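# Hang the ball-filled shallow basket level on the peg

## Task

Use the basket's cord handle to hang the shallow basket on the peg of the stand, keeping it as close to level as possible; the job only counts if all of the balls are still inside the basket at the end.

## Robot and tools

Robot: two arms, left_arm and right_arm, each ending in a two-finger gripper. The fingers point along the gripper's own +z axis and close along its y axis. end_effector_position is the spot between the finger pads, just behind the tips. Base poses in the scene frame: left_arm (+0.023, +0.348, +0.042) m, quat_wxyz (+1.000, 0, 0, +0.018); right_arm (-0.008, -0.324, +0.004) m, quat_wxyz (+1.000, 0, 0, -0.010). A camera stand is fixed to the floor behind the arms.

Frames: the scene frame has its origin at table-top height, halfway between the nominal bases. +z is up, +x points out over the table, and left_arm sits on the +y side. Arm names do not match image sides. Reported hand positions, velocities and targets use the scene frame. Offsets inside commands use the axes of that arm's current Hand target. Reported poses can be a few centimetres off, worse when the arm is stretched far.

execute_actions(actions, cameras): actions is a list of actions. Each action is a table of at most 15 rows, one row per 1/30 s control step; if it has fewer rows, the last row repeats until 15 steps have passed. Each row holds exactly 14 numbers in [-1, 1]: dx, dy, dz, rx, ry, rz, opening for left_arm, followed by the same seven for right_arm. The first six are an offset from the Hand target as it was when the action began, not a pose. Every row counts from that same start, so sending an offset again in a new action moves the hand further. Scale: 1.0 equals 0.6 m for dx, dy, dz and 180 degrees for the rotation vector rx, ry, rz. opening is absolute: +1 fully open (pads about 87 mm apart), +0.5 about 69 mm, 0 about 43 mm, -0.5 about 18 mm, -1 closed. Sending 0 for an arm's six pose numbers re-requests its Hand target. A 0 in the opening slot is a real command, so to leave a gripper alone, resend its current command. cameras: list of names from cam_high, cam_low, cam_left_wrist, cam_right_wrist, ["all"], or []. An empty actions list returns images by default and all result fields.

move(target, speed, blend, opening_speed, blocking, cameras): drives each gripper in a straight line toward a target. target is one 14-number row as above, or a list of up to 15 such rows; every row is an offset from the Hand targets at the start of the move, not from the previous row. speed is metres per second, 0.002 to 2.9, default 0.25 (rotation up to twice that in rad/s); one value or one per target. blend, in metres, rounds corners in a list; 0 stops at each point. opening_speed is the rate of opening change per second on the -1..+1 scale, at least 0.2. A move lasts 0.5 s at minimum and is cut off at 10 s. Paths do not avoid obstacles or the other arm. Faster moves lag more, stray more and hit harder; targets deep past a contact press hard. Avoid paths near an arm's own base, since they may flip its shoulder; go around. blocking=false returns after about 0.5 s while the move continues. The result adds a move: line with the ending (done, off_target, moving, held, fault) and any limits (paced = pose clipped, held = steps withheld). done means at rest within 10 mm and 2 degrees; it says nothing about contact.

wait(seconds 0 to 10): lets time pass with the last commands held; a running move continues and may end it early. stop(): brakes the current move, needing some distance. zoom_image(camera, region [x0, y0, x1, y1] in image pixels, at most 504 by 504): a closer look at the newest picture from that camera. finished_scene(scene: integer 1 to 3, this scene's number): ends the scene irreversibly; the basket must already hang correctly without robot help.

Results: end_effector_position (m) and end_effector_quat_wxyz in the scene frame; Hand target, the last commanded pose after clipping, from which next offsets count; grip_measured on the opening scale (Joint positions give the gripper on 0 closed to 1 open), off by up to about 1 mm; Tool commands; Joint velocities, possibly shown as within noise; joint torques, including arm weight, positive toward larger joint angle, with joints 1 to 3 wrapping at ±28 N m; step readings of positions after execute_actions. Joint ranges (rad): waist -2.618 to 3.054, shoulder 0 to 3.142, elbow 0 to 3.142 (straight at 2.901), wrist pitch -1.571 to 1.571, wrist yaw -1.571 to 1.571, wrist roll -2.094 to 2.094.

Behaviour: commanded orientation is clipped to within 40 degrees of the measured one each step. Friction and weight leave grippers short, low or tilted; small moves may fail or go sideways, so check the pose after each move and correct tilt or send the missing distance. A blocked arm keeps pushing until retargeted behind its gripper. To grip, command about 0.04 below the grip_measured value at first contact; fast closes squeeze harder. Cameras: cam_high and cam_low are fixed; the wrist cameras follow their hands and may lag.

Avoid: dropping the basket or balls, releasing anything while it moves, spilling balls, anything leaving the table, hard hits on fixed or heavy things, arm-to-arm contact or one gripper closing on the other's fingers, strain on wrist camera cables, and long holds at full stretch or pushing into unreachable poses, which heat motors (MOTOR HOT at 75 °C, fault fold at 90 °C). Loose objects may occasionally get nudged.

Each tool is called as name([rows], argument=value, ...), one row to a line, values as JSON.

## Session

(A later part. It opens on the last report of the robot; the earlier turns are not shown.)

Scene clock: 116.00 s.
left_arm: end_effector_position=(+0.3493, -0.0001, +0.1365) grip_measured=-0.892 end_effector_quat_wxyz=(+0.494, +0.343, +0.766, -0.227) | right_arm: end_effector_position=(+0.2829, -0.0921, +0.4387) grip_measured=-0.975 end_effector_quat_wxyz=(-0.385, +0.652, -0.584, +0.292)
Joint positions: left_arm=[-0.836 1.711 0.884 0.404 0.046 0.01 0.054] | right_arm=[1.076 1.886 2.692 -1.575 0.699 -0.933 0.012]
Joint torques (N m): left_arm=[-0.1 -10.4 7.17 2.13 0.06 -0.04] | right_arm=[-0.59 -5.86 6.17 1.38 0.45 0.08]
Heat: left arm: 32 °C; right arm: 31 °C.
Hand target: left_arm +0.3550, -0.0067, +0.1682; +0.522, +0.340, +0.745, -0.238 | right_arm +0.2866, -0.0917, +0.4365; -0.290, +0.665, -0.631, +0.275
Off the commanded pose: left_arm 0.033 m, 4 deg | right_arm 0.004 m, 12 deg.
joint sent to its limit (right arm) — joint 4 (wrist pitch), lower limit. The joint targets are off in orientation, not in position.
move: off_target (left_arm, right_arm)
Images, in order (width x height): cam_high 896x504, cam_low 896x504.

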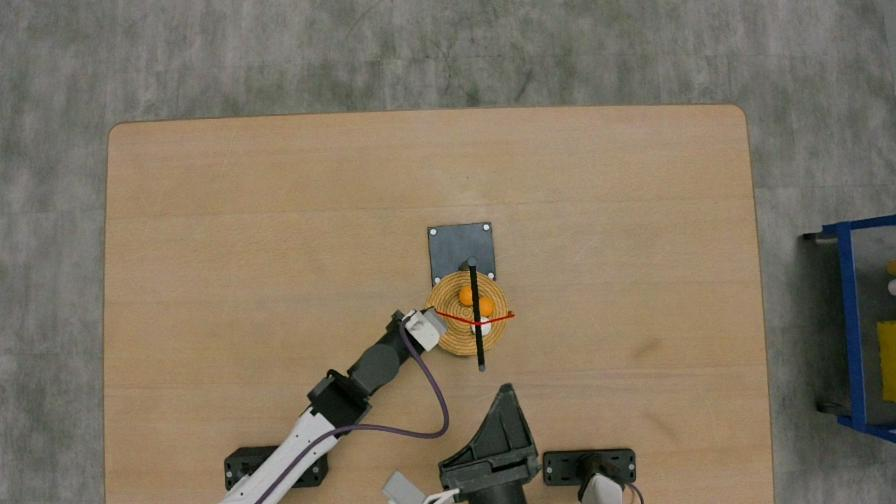

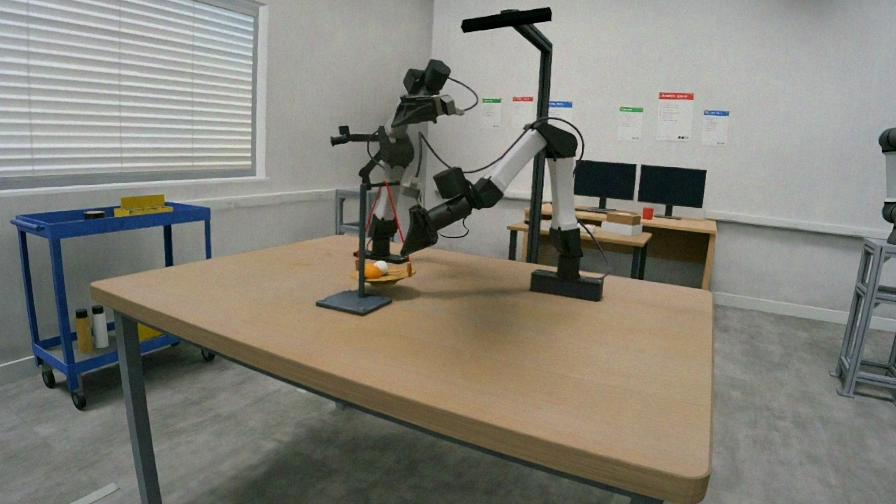

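move(target=[0.022,0,0.008,0,0,0,-1,0,0,0,0,0,0,-1], speed=0.015, cameras=["cam_low","cam_high"])

zoom_image(camera="cam_low", region=[345, 230, 425, 310])

Scene clock: 117.57 s.
left_arm: end_effector_position=(+0.3520, -0.0029, +0.1424) grip_measured=-0.892 end_effector_quat_wxyz=(+0.504, +0.340, +0.759, -0.231) | right_arm: end_effector_position=(+0.2829, -0.0921, +0.4387) grip_measured=-0.975 end_effector_quat_wxyz=(-0.385, +0.652, -0.584, +0.292)
Joint positions: left_arm=[-0.836 1.711 0.884 0.432 0.046 0.01 0.054] | right_arm=[1.076 1.886 2.692 -1.575 0.699 -0.933 0.012]
Joint torques (N m): left_arm=[-0.27 -8.16 5.18 2.41 0.04 -0.04] | right_arm=[-0.62 -5.86 6.16 1.38 0.45 0.07]
Heat: left arm: 32 °C; right arm: 31 °C.
Hand target: left_arm +0.3550, -0.0066, +0.1542; +0.522, +0.340, +0.745, -0.238 | right_arm +0.2866, -0.0917, +0.4365; -0.290, +0.665, -0.631, +0.275
Off the commanded pose: left_arm 0.013 m, 3 deg | right_arm 0.004 m, 12 deg.
joint sent to its limit (right arm) — joint 4 (wrist pitch), lower limit. The joint targets are off in orientation, not in position.
move: off_target (left_arm, right_arm)
Images, in order (width x height): cam_high 896x504, cam_low 896x504.

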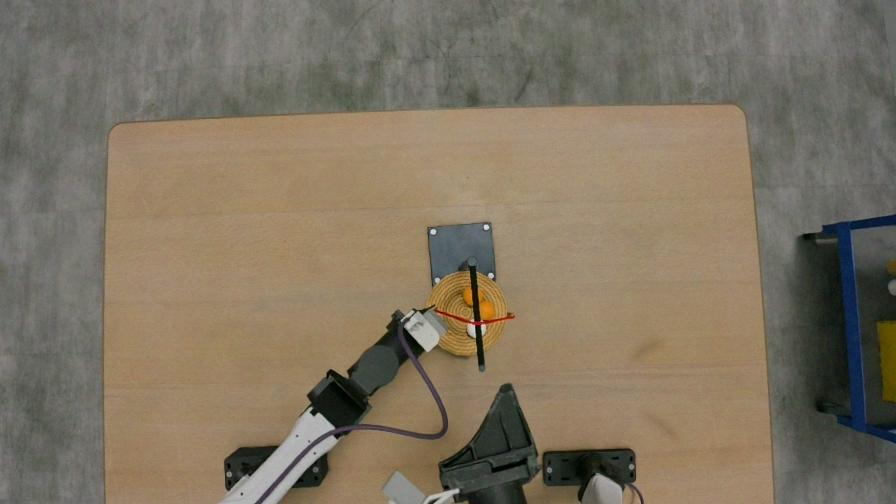

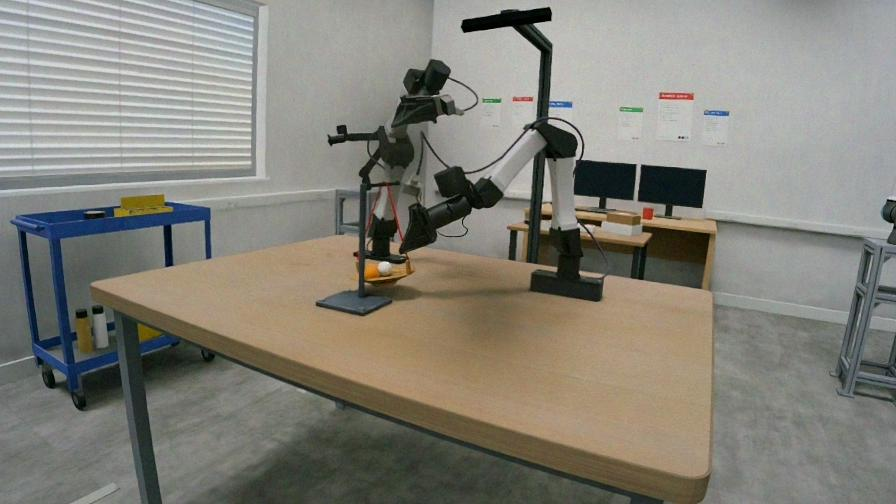

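Scaled by 6.300 from the camera's 896x504 image, which has a finer 1280x720 frame.

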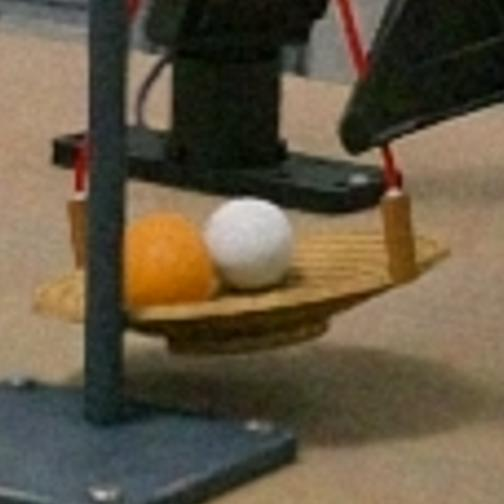

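move(target=[0.022,0,0.008,0,0,0,-1,0,0,0,0,0,0,-1], speed=0.015)

move(target=[0.009,0,0.003,0,0,0,-1,0,0,0,0,0,0,-1], speed=0.015, cameras=["cam_low","cam_high"])

zoom_image(camera="cam_low", region=[345, 230, 425, 310])

zoom_image(camera="cam_high", region=[420, 270, 525, 375])

Scene clock: 119.07 s.
left_arm: end_effector_position=(+0.3535, -0.0044, +0.1410) grip_measured=-0.892 end_effector_quat_wxyz=(+0.516, +0.337, +0.751, -0.236) | right_arm: end_effector_position=(+0.2829, -0.0921, +0.4387) grip_measured=-0.975 end_effector_quat_wxyz=(-0.385, +0.652, -0.584, +0.292)
Joint positions: left_arm=[-0.836 1.724 0.86 0.501 0.046 0.01 0.054] | right_arm=[1.076 1.886 2.692 -1.575 0.699 -0.933 0.012]
Joint torques (N m): left_arm=[-0.25 -6.28 4.85 2.36 0.06 -0.05] | right_arm=[-0.62 -5.86 6.17 1.38 0.45 0.08]
Heat: left arm: 32 °C; right arm: 31 °C.
Hand target: left_arm +0.3550, -0.0066, +0.1400; +0.522, +0.340, +0.745, -0.238 | right_arm +0.2866, -0.0917, +0.4365; -0.290, +0.665, -0.631, +0.275
Off the commanded pose: left_arm 0.003 m, 1 deg | right_arm 0.004 m, 12 deg.
joint sent to its limit (right arm) — joint 4 (wrist pitch), lower limit. The joint targets are off in orientation, not in position.
move: off_target (right_arm)

Scene clock: 119.90 s.
left_arm: end_effector_position=(+0.3545, -0.0055, +0.1387) grip_measured=-0.892 end_effector_quat_wxyz=(+0.521, +0.336, +0.748, -0.238) | right_arm: end_effector_position=(+0.2829, -0.0921, +0.4387) grip_measured=-0.975 end_effector_quat_wxyz=(-0.385, +0.652, -0.584, +0.292)
Joint positions: left_arm=[-0.836 1.737 0.851 0.535 0.046 0.01 0.054] | right_arm=[1.076 1.886 2.692 -1.575 0.699 -0.933 0.012]
Joint torques (N m): left_arm=[-0.09 -6.31 4.79 2.31 0.05 -0.04] | right_arm=[-0.59 -5.87 6.13 1.37 0.45 0.08]
Heat: left arm: 32 °C; right arm: 30 °C.
Hand target: left_arm +0.3549, -0.0065, +0.1344; +0.522, +0.340, +0.745, -0.238 | right_arm +0.2866, -0.0917, +0.4365; -0.290, +0.665, -0.631, +0.275
Off the commanded pose: left_arm 0.005 m, 1 deg | right_arm 0.004 m, 12 deg.
joint sent to its limit (right arm) — joint 4 (wrist pitch), lower limit. The joint targets are off in orientation, not in position.
move: off_target (right_arm)
Images, in order (width x height): cam_high 896x504, cam_low 896x504.

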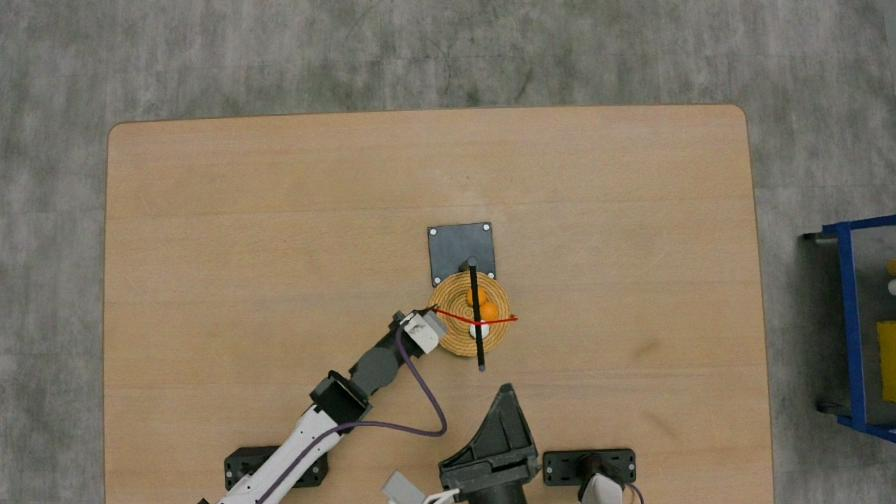

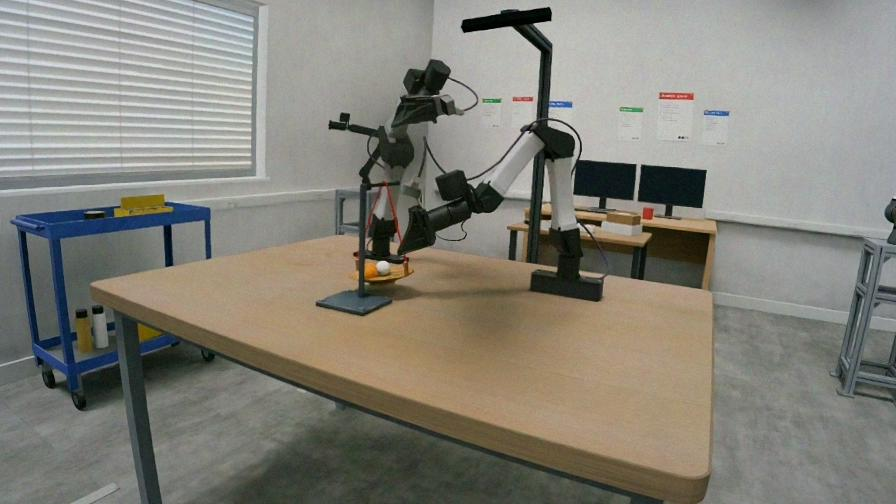

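Scaled by 6.300 from the camera's 896x504 image, which has a finer 1280x720 frame.

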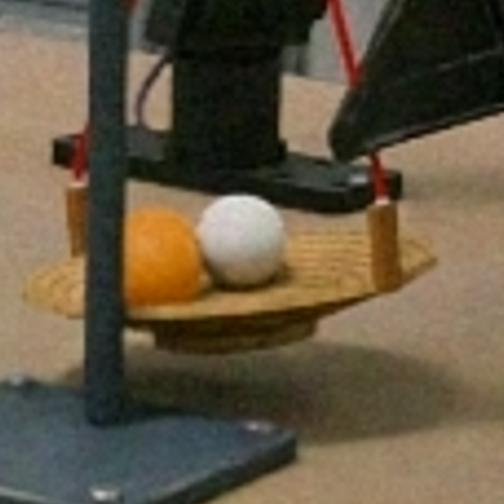

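Scaled by 4.800 from the camera's 896x504 image, which has a finer 1280x720 frame.

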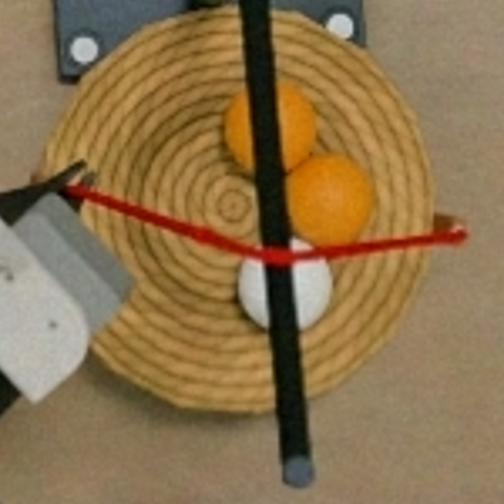

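move(target=[0.018,0,0.006,0,0,0,-1,0,0,0,0,0,0,-1], speed=0.015, cameras=["cam_low","cam_high"])

zoom_image(camera="cam_low", region=[345, 230, 425, 310])

zoom_image(camera="cam_high", region=[420, 270, 525, 375])

Scene clock: 121.23 s.
left_arm: end_effector_position=(+0.3561, -0.0071, +0.1329) grip_measured=-0.892 end_effector_quat_wxyz=(+0.528, +0.334, +0.743, -0.241) | right_arm: end_effector_position=(+0.2829, -0.0921, +0.4387) grip_measured=-0.975 end_effector_quat_wxyz=(-0.385, +0.652, -0.584, +0.292)
Joint positions: left_arm=[-0.836 1.763 0.832 0.599 0.046 0.01 0.054] | right_arm=[1.076 1.886 2.692 -1.575 0.699 -0.933 0.012]
Joint torques (N m): left_arm=[-0.03 -6.12 4.38 2.15 0.05 -0.05] | right_arm=[-0.61 -5.87 6.17 1.37 0.44 0.08]
Heat: left arm: 32 °C; right arm: 30 °C.
Hand target: left_arm +0.3547, -0.0062, +0.1230; +0.522, +0.340, +0.745, -0.238 | right_arm +0.2866, -0.0917, +0.4365; -0.290, +0.665, -0.631, +0.275
Off the commanded pose: left_arm 0.010 m, 1 deg | right_arm 0.004 m, 12 deg.
joint sent to its limit (right arm) — joint 4 (wrist pitch), lower limit. The joint targets are off in orientation, not in position.
move: off_target (right_arm)
Images, in order (width x height): cam_high 896x504, cam_low 896x504.

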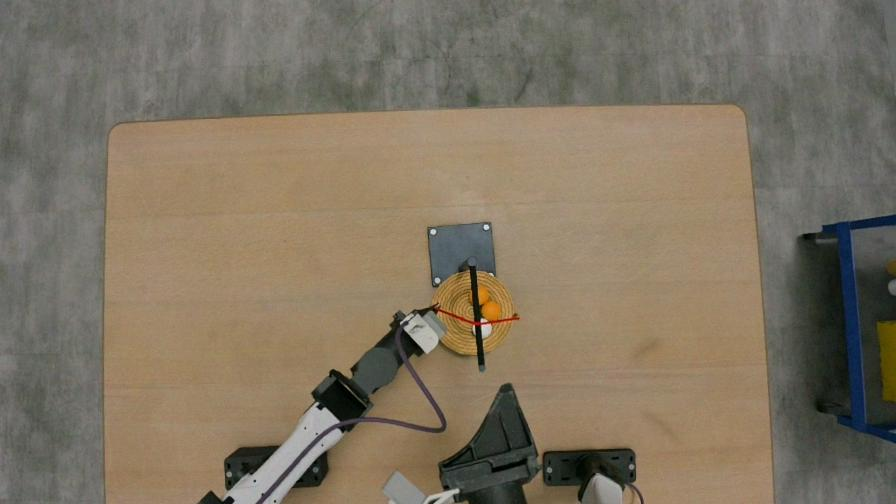

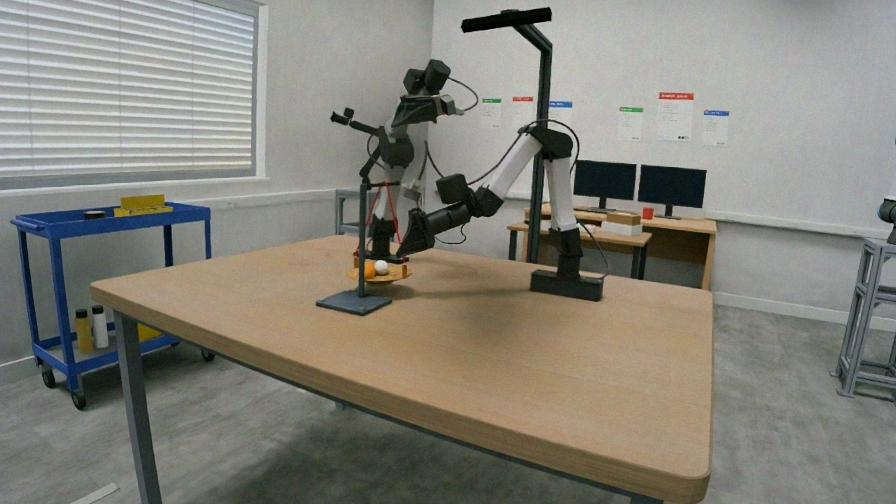

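Scaled by 6.300 from the camera's 896x504 image, which has a finer 1280x720 frame.

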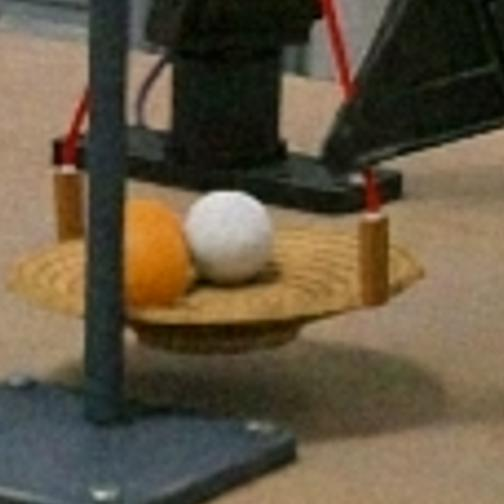

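Scaled by 4.800 from the camera's 896x504 image, which has a finer 1280x720 frame.

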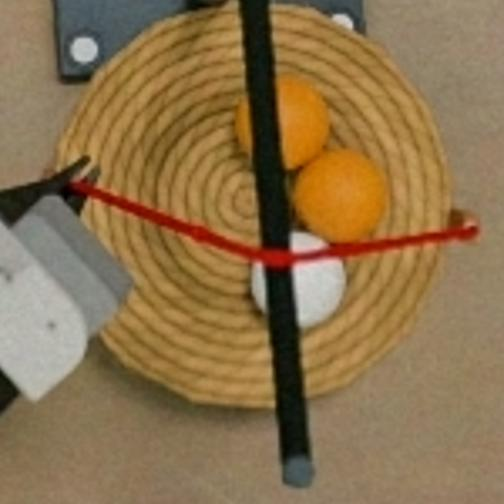

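move(target=[0.01,0.003,0.0035,0,0,0,-1,0,0,0,0,0,0,-1], speed=0.015, cameras=["cam_low","cam_high"])

zoom_image(camera="cam_low", region=[345, 230, 425, 310])

zoom_image(camera="cam_high", region=[420, 270, 525, 375])

Scene clock: 122.43 s.
left_arm: end_effector_position=(+0.3560, -0.0080, +0.1275) grip_measured=-0.892 end_effector_quat_wxyz=(+0.529, +0.334, +0.741, -0.243) | right_arm: end_effector_position=(+0.2829, -0.0921, +0.4387) grip_measured=-0.975 end_effector_quat_wxyz=(-0.385, +0.652, -0.584, +0.292)
Joint positions: left_arm=[-0.836 1.781 0.823 0.63 0.05 0.01 0.054] | right_arm=[1.076 1.886 2.692 -1.575 0.699 -0.933 0.012]
Joint torques (N m): left_arm=[0.47 -5.98 4.33 2.15 0.04 -0.04] | right_arm=[-0.59 -5.87 6.13 1.37 0.44 0.08]
Heat: left arm: 32 °C; right arm: 30 °C.
Hand target: left_arm +0.3560, -0.0050, +0.1166; +0.522, +0.340, +0.745, -0.238 | right_arm +0.2866, -0.0917, +0.4365; -0.290, +0.665, -0.631, +0.275
Off the commanded pose: left_arm 0.011 m, 1 deg | right_arm 0.004 m, 12 deg.
joint sent to its limit (right arm) — joint 4 (wrist pitch), lower limit. The joint targets are off in orientation, not in position.
move: off_target (left_arm, right_arm)
Images, in order (width x height): cam_high 896x504, cam_low 896x504.

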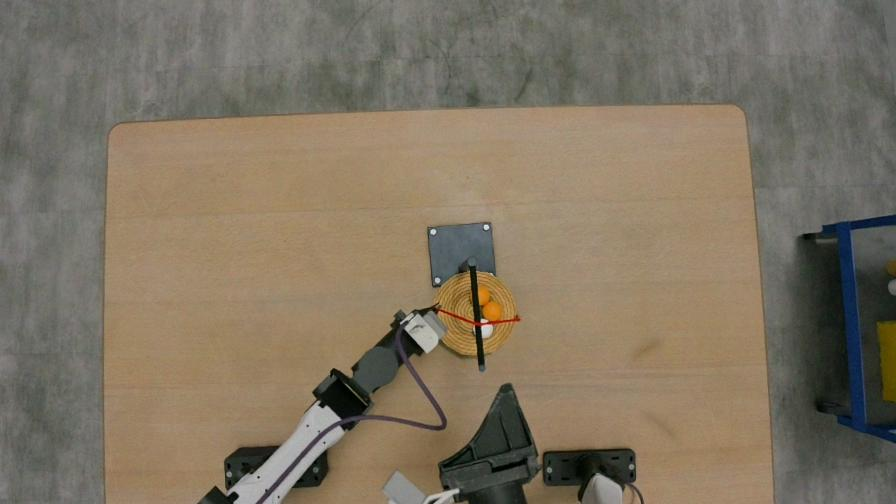

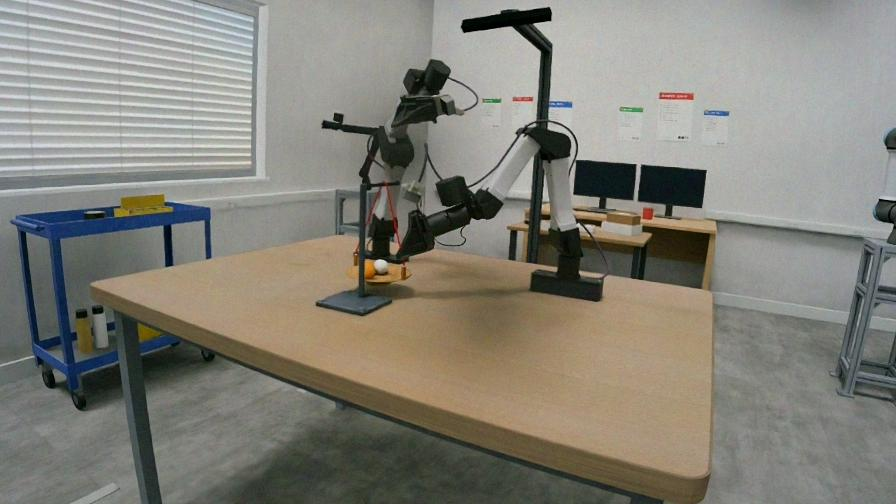

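Scaled by 6.300 from the camera's 896x504 image, which has a finer 1280x720 frame.

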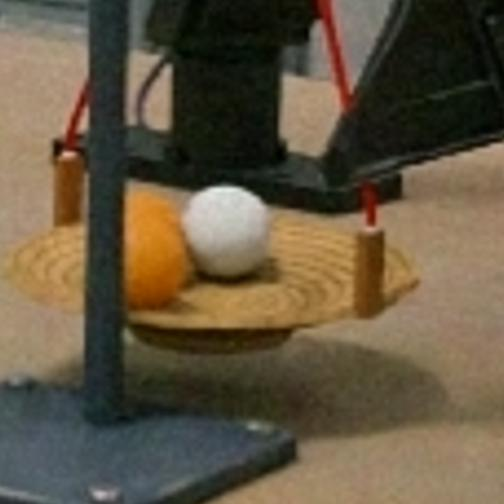

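Scaled by 4.800 from the camera's 896x504 image, which has a finer 1280x720 frame.

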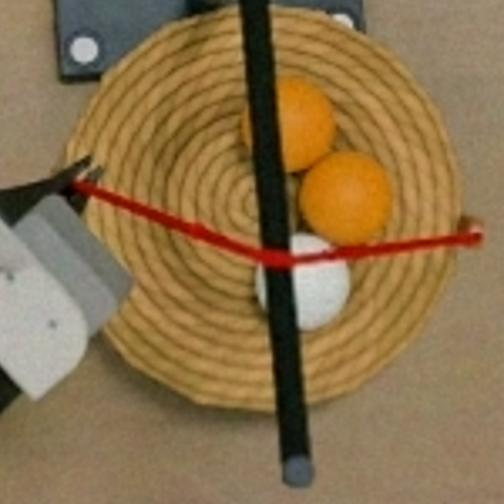

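move(target=[0,0,0,0,0,0,-0.4,0,0,0,0,0,0,-1], opening_speed=0.3)

wait(seconds=4, cameras=["cam_low","cam_high","cam_left_wrist"])

zoom_image(camera="cam_low", region=[345, 230, 425, 310])

zoom_image(camera="cam_high", region=[420, 270, 525, 375])

Scene clock: 124.87 s.
left_arm: end_effector_position=(+0.3559, -0.0079, +0.1252) grip_measured=-0.400 end_effector_quat_wxyz=(+0.527, +0.335, +0.743, -0.242) | right_arm: end_effector_position=(+0.2829, -0.0921, +0.4387) grip_measured=-0.975 end_effector_quat_wxyz=(-0.385, +0.652, -0.584, +0.292)
Joint positions: left_arm=[-0.836 1.786 0.823 0.63 0.05 0.01 0.3] | right_arm=[1.076 1.886 2.692 -1.575 0.699 -0.933 0.012]
Joint torques (N m): left_arm=[0.42 -6.45 4.33 2.15 0.07 -0.03] | right_arm=[-0.59 -5.86 6.16 1.37 0.44 0.08]
Heat: left arm: 33 °C; right arm: 30 °C.
Hand target: left_arm +0.3560, -0.0050, +0.1166; +0.522, +0.340, +0.745, -0.238 | right_arm +0.2866, -0.0917, +0.4365; -0.290, +0.665, -0.631, +0.275
Off the commanded pose: left_arm 0.009 m, 1 deg | right_arm 0.004 m, 12 deg.
joint sent to its limit (right arm) — joint 4 (wrist pitch), lower limit. The joint targets are off in orientation, not in position.
move: off_target (right_arm)

Scene clock: 128.87 s.
left_arm: end_effector_position=(+0.3559, -0.0079, +0.1252) grip_measured=-0.400 end_effector_quat_wxyz=(+0.527, +0.335, +0.743, -0.242) | right_arm: end_effector_position=(+0.2829, -0.0921, +0.4387) grip_measured=-0.975 end_effector_quat_wxyz=(-0.385, +0.652, -0.584, +0.292)
Joint positions: left_arm=[-0.836 1.786 0.823 0.63 0.05 0.01 0.3] | right_arm=[1.076 1.886 2.692 -1.575 0.699 -0.933 0.012]
Joint torques (N m): left_arm=[0.32 -6.5 4.27 2.13 0.08 -0.02] | right_arm=[-0.59 -5.86 6.16 1.37 0.45 0.08]
Heat: left arm: 33 °C; right arm: 29 °C.
Hand target: left_arm +0.3560, -0.0050, +0.1166; +0.522, +0.340, +0.745, -0.238 | right_arm +0.2866, -0.0917, +0.4365; -0.290, +0.665, -0.631, +0.275
Tool commands: left_gripper/opening=-0.4 right_gripper/opening=-1.0
Off the commanded pose: left_arm 0.009 m, 1 deg | right_arm 0.004 m, 12 deg.
wait: 4.00 s; at rest by 0.17 s
camera_calibration:
cam_left_wrist: T_world_to_cam=[[-0.749584, -0.661822, 0.0107422, 0.25594], [-0.618702, 0.694793, -0.366703, 0.296189], [0.235228, -0.281521, -0.930276, 0.175721], [0, 0, 0, 1]] pos_world=[0.333766, 0.0130657, 0.269333]
Images, in order (width x height): cam_high 896x504, cam_low 896x504, cam_left_wrist 896x504.

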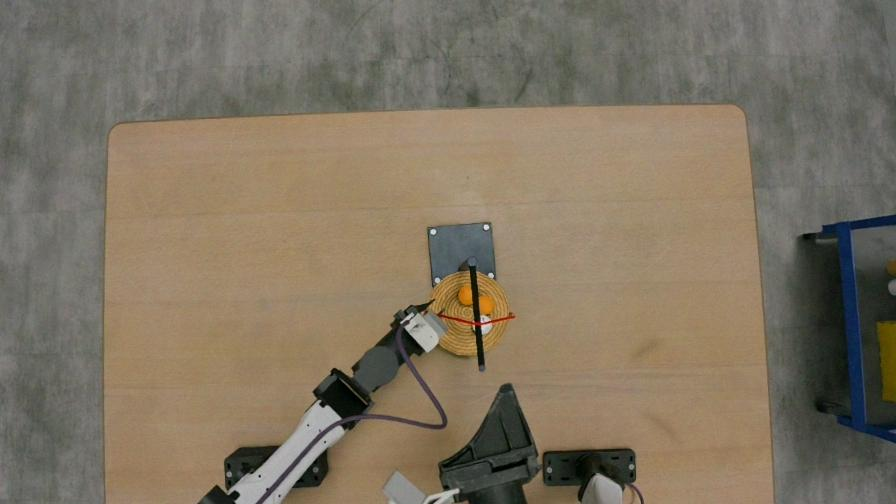

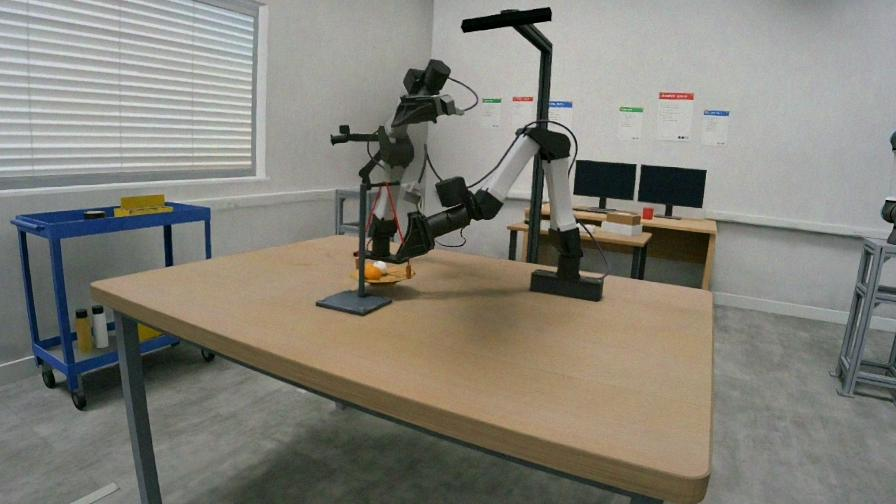

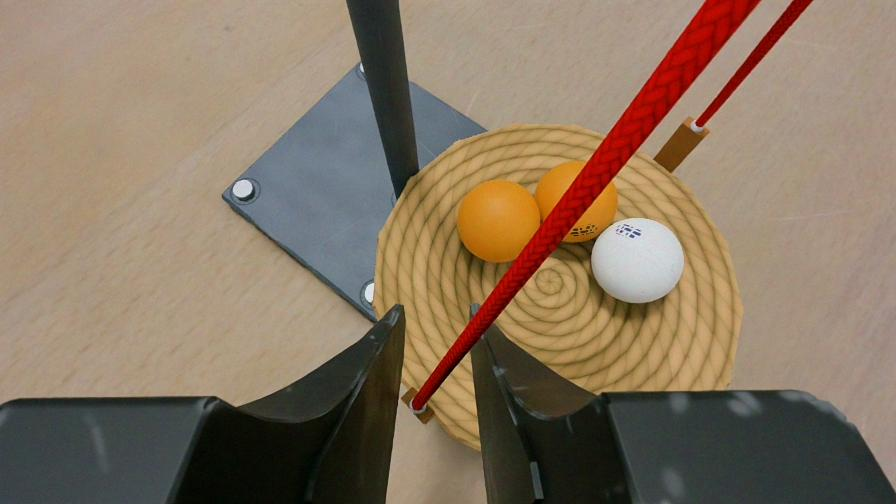

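Scaled by 6.300 from the camera's 896x504 image, which has a finer 1280x720 frame.

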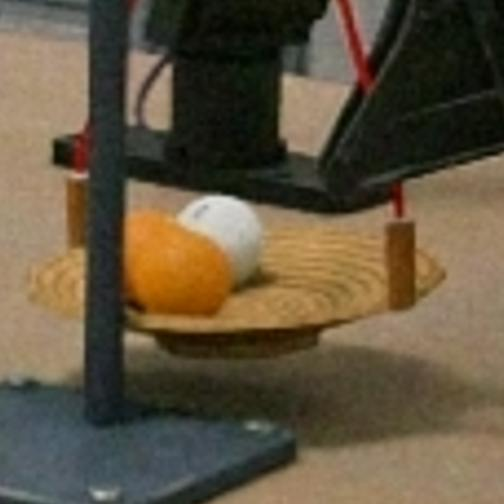

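Scaled by 4.800 from the camera's 896x504 image, which has a finer 1280x720 frame.

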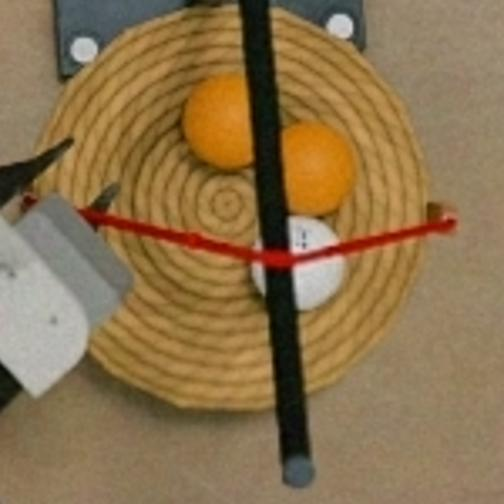

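move(target=[0,-0.012,0,0,0,0,-0.4,0,0,0,0,0,0,-1], speed=0.03, cameras=["cam_left_wrist"])

Scene clock: 130.33 s.
left_arm: end_effector_position=(+0.3528, -0.0090, +0.1233) grip_measured=-0.400 end_effector_quat_wxyz=(+0.526, +0.337, +0.743, -0.241) | right_arm: end_effector_position=(+0.2829, -0.0921, +0.4387) grip_measured=-0.975 end_effector_quat_wxyz=(-0.385, +0.652, -0.584, +0.292)
Joint positions: left_arm=[-0.845 1.786 0.819 0.63 0.043 0.01 0.3] | right_arm=[1.076 1.886 2.692 -1.575 0.699 -0.933 0.012]
Joint torques (N m): left_arm=[-0.9 -6.49 4.55 2.17 -0.09 -0.12] | right_arm=[-0.59 -5.86 6.16 1.37 0.45 0.09]
Heat: left arm: 33 °C; right arm: 29 °C.
Hand target: left_arm +0.3506, -0.0098, +0.1166; +0.522, +0.340, +0.745, -0.238 | right_arm +0.2866, -0.0917, +0.4365; -0.290, +0.665, -0.631, +0.275
Off the commanded pose: left_arm 0.007 m, 1 deg | right_arm 0.004 m, 12 deg.
joint sent to its limit (right arm) — joint 4 (wrist pitch), lower limit. The joint targets are off in orientation, not in position.
move: off_target (right_arm)
camera_calibration:
cam_left_wrist: T_world_to_cam=[[-0.750839, -0.66043, 0.00854799, 0.253653], [-0.617896, 0.697792, -0.36234, 0.293584], [0.233336, -0.277341, -0.932007, 0.175238], [0, 0, 0, 1]] pos_world=[0.330968, 0.0112603, 0.267532]
Images, in order (width x height): cam_left_wrist 896x504.

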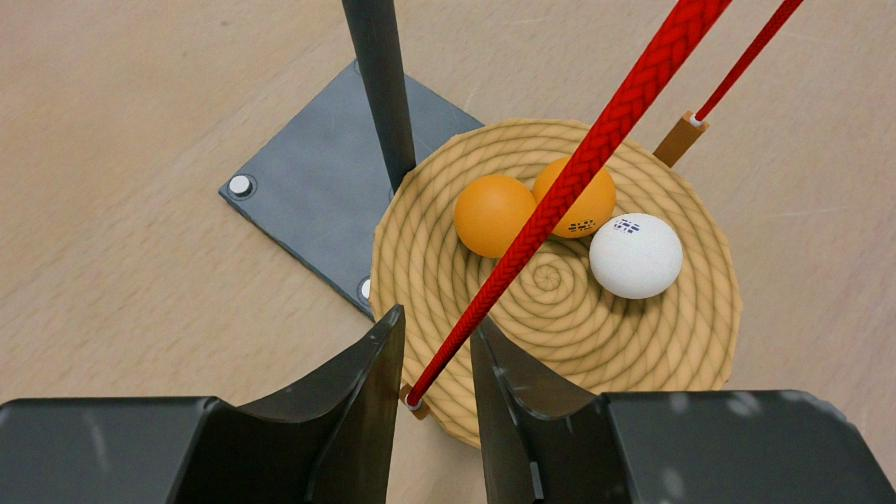

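move(target=[0,0,0,0,0,0,-1,0,0,0,0,0,0,-1], opening_speed=0.4, cameras=["cam_low","cam_high","cam_left_wrist"])

zoom_image(camera="cam_low", region=[345, 230, 425, 310])

zoom_image(camera="cam_high", region=[420, 270, 525, 375])

Scene clock: 132.17 s.
left_arm: end_effector_position=(+0.3530, -0.0089, +0.1233) grip_measured=-0.934 end_effector_quat_wxyz=(+0.526, +0.336, +0.743, -0.241) | right_arm: end_effector_position=(+0.2829, -0.0921, +0.4387) grip_measured=-0.975 end_effector_quat_wxyz=(-0.385, +0.652, -0.584, +0.292)
Joint positions: left_arm=[-0.845 1.786 0.819 0.63 0.041 0.01 0.033] | right_arm=[1.076 1.886 2.692 -1.575 0.699 -0.933 0.012]
Joint torques (N m): left_arm=[-0.7 -6.6 4.56 2.16 -0.04 -0.11] | right_arm=[-0.61 -5.89 6.16 1.37 0.45 0.08]
Heat: left arm: 33 °C; right arm: 29 °C.
Hand target: left_arm +0.3506, -0.0097, +0.1166; +0.522, +0.340, +0.745, -0.238 | right_arm +0.2866, -0.0917, +0.4365; -0.290, +0.665, -0.631, +0.275
Off the commanded pose: left_arm 0.007 m, 1 deg | right_arm 0.004 m, 12 deg.
joint sent to its limit (right arm) — joint 4 (wrist pitch), lower limit. The joint targets are off in orientation, not in position.
move: off_target (right_arm)
camera_calibration:
cam_left_wrist: T_world_to_cam=[[-0.750145, -0.661223, 0.0081966, 0.253667], [-0.618556, 0.697249, -0.36226, 0.29378], [0.23382, -0.276818, -0.932041, 0.175085], [0, 0, 0, 1]] pos_world=[0.331068, 0.0113593, 0.267532]
Images, in order (width x height): cam_high 896x504, cam_low 896x504, cam_left_wrist 896x504.

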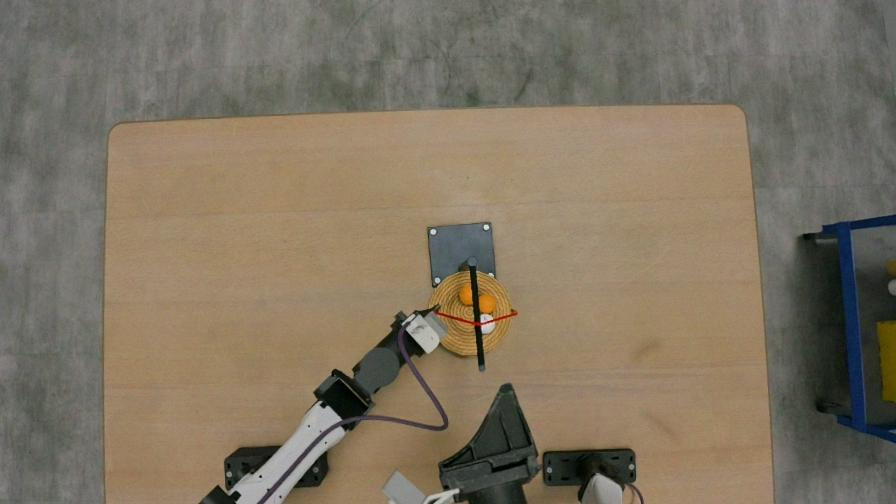

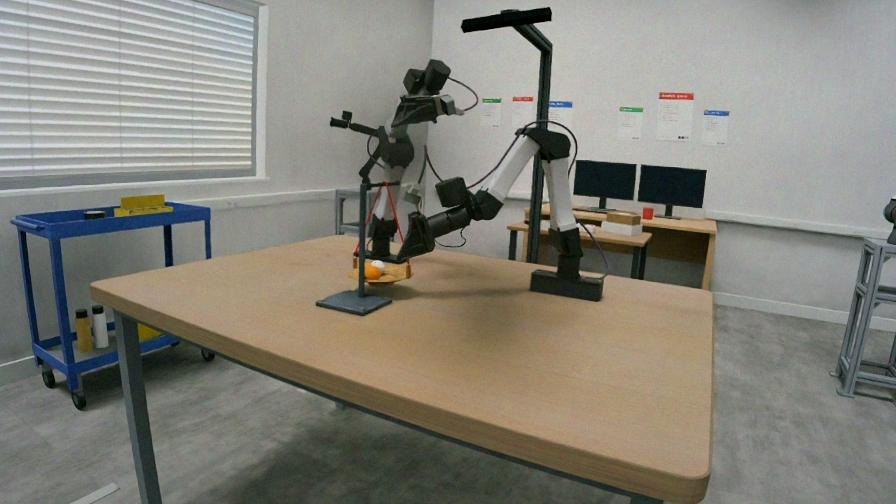

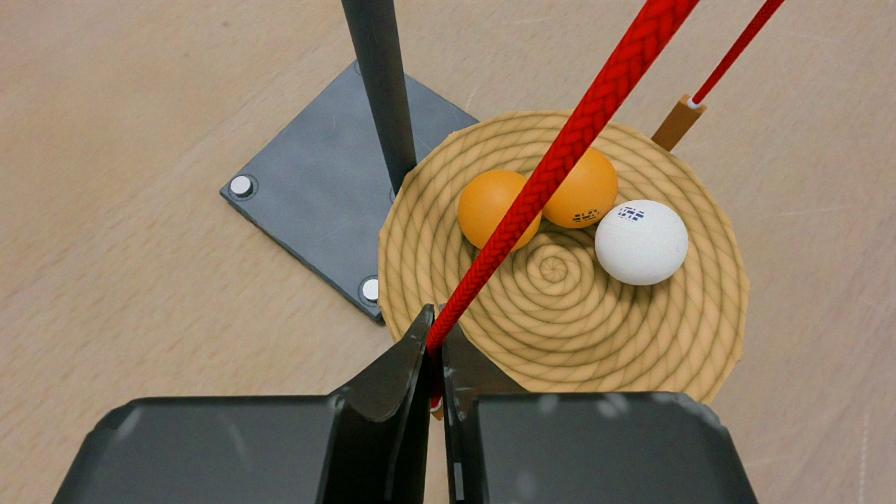

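Scaled by 6.300 from the camera's 896x504 image, which has a finer 1280x720 frame.

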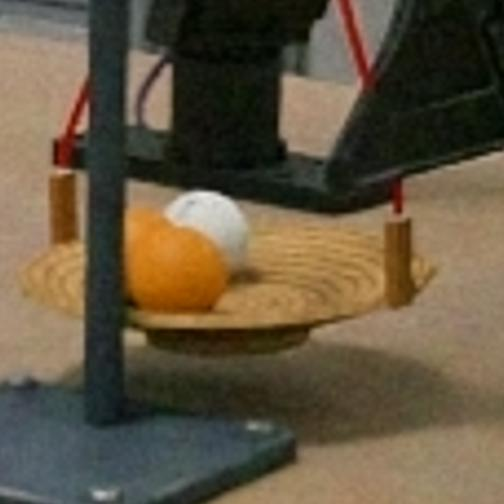

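Scaled by 4.800 from the camera's 896x504 image, which has a finer 1280x720 frame.

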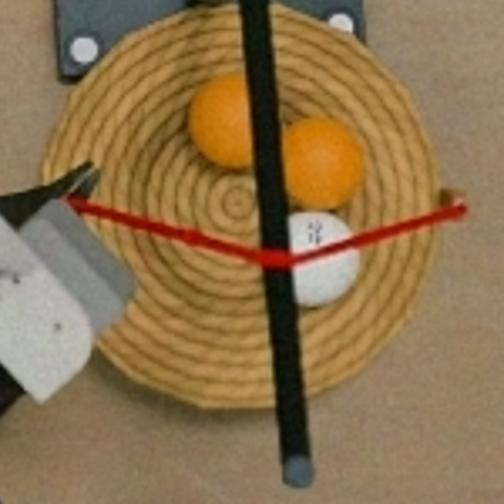

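move(target=[0.0138,0.0033,0.001,0,0,0,-1,0,0,0,0,0,0,-1], speed=0.015, cameras=["cam_low","cam_high"])

zoom_image(camera="cam_low", region=[345, 230, 425, 310])

zoom_image(camera="cam_high", region=[420, 270, 525, 375])

Scene clock: 133.23 s.
left_arm: end_effector_position=(+0.3519, -0.0077, +0.1177) grip_measured=-0.934 end_effector_quat_wxyz=(+0.527, +0.336, +0.742, -0.241) | right_arm: end_effector_position=(+0.2829, -0.0921, +0.4387) grip_measured=-0.975 end_effector_quat_wxyz=(-0.385, +0.652, -0.584, +0.292)
Joint positions: left_arm=[-0.845 1.798 0.8 0.664 0.041 0.01 0.033] | right_arm=[1.076 1.886 2.692 -1.575 0.699 -0.933 0.012]
Joint torques (N m): left_arm=[-0.24 -6.13 4.27 2.21 -0.03 -0.09] | right_arm=[-0.61 -5.86 6.16 1.37 0.44 0.08]
Heat: left arm: 33 °C; right arm: 29 °C.
Hand target: left_arm +0.3507, -0.0066, +0.1087; +0.522, +0.340, +0.745, -0.238 | right_arm +0.2866, -0.0917, +0.4365; -0.290, +0.665, -0.631, +0.275
Off the commanded pose: left_arm 0.009 m, 1 deg | right_arm 0.004 m, 12 deg.
joint sent to its limit (right arm) — joint 4 (wrist pitch), lower limit. The joint targets are off in orientation, not in position.
move: off_target (right_arm)
Images, in order (width x height): cam_high 896x504, cam_low 896x504.

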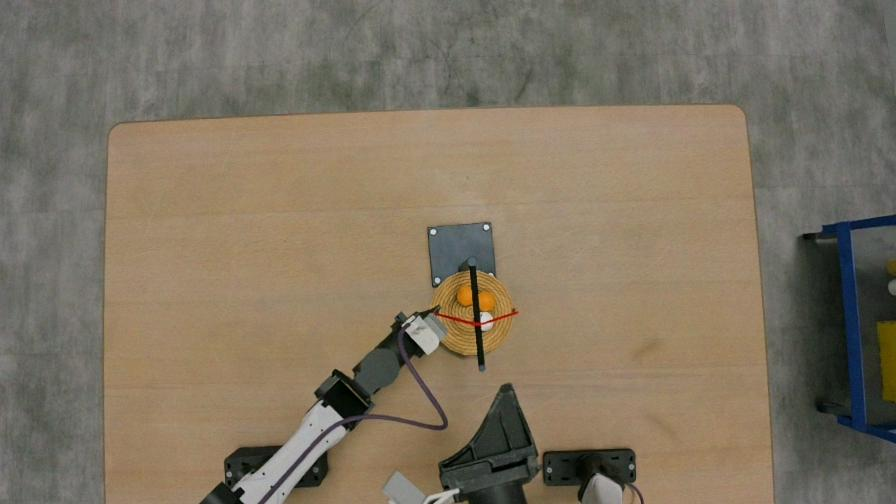

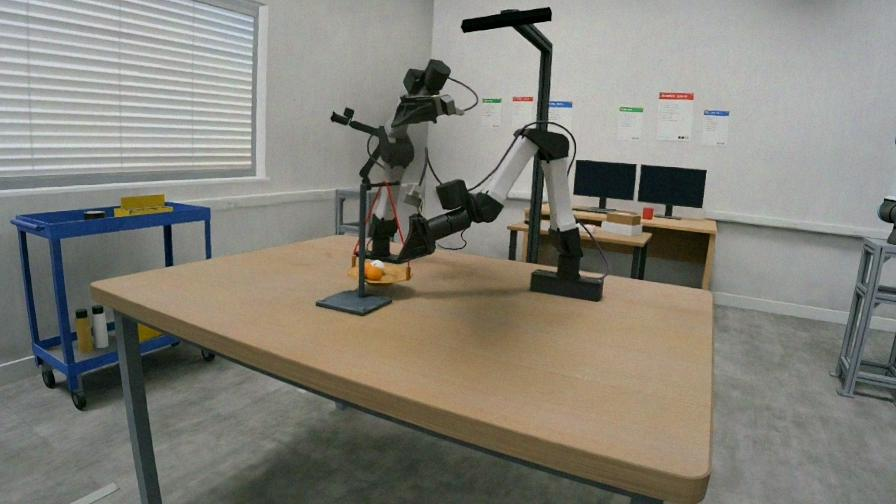

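Scaled by 6.300 from the camera's 896x504 image, which has a finer 1280x720 frame.

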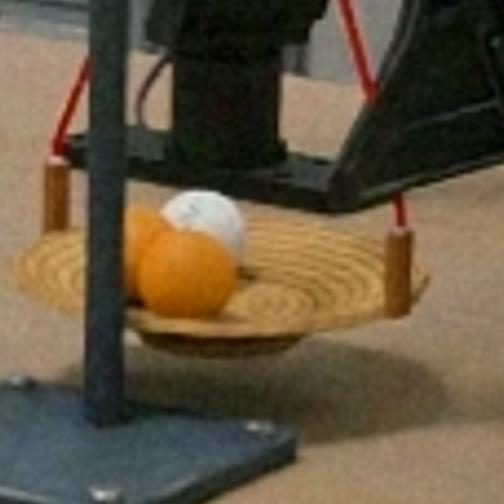

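Scaled by 4.800 from the camera's 896x504 image, which has a finer 1280x720 frame.

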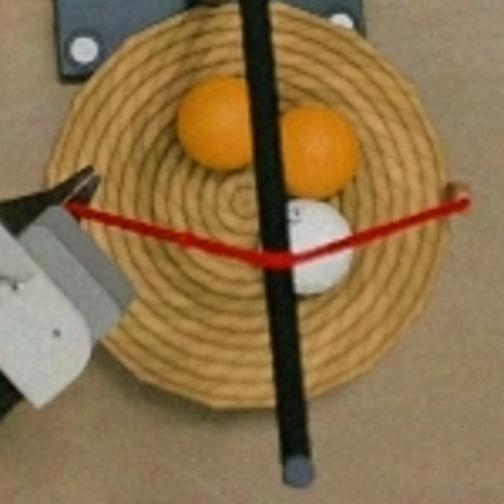

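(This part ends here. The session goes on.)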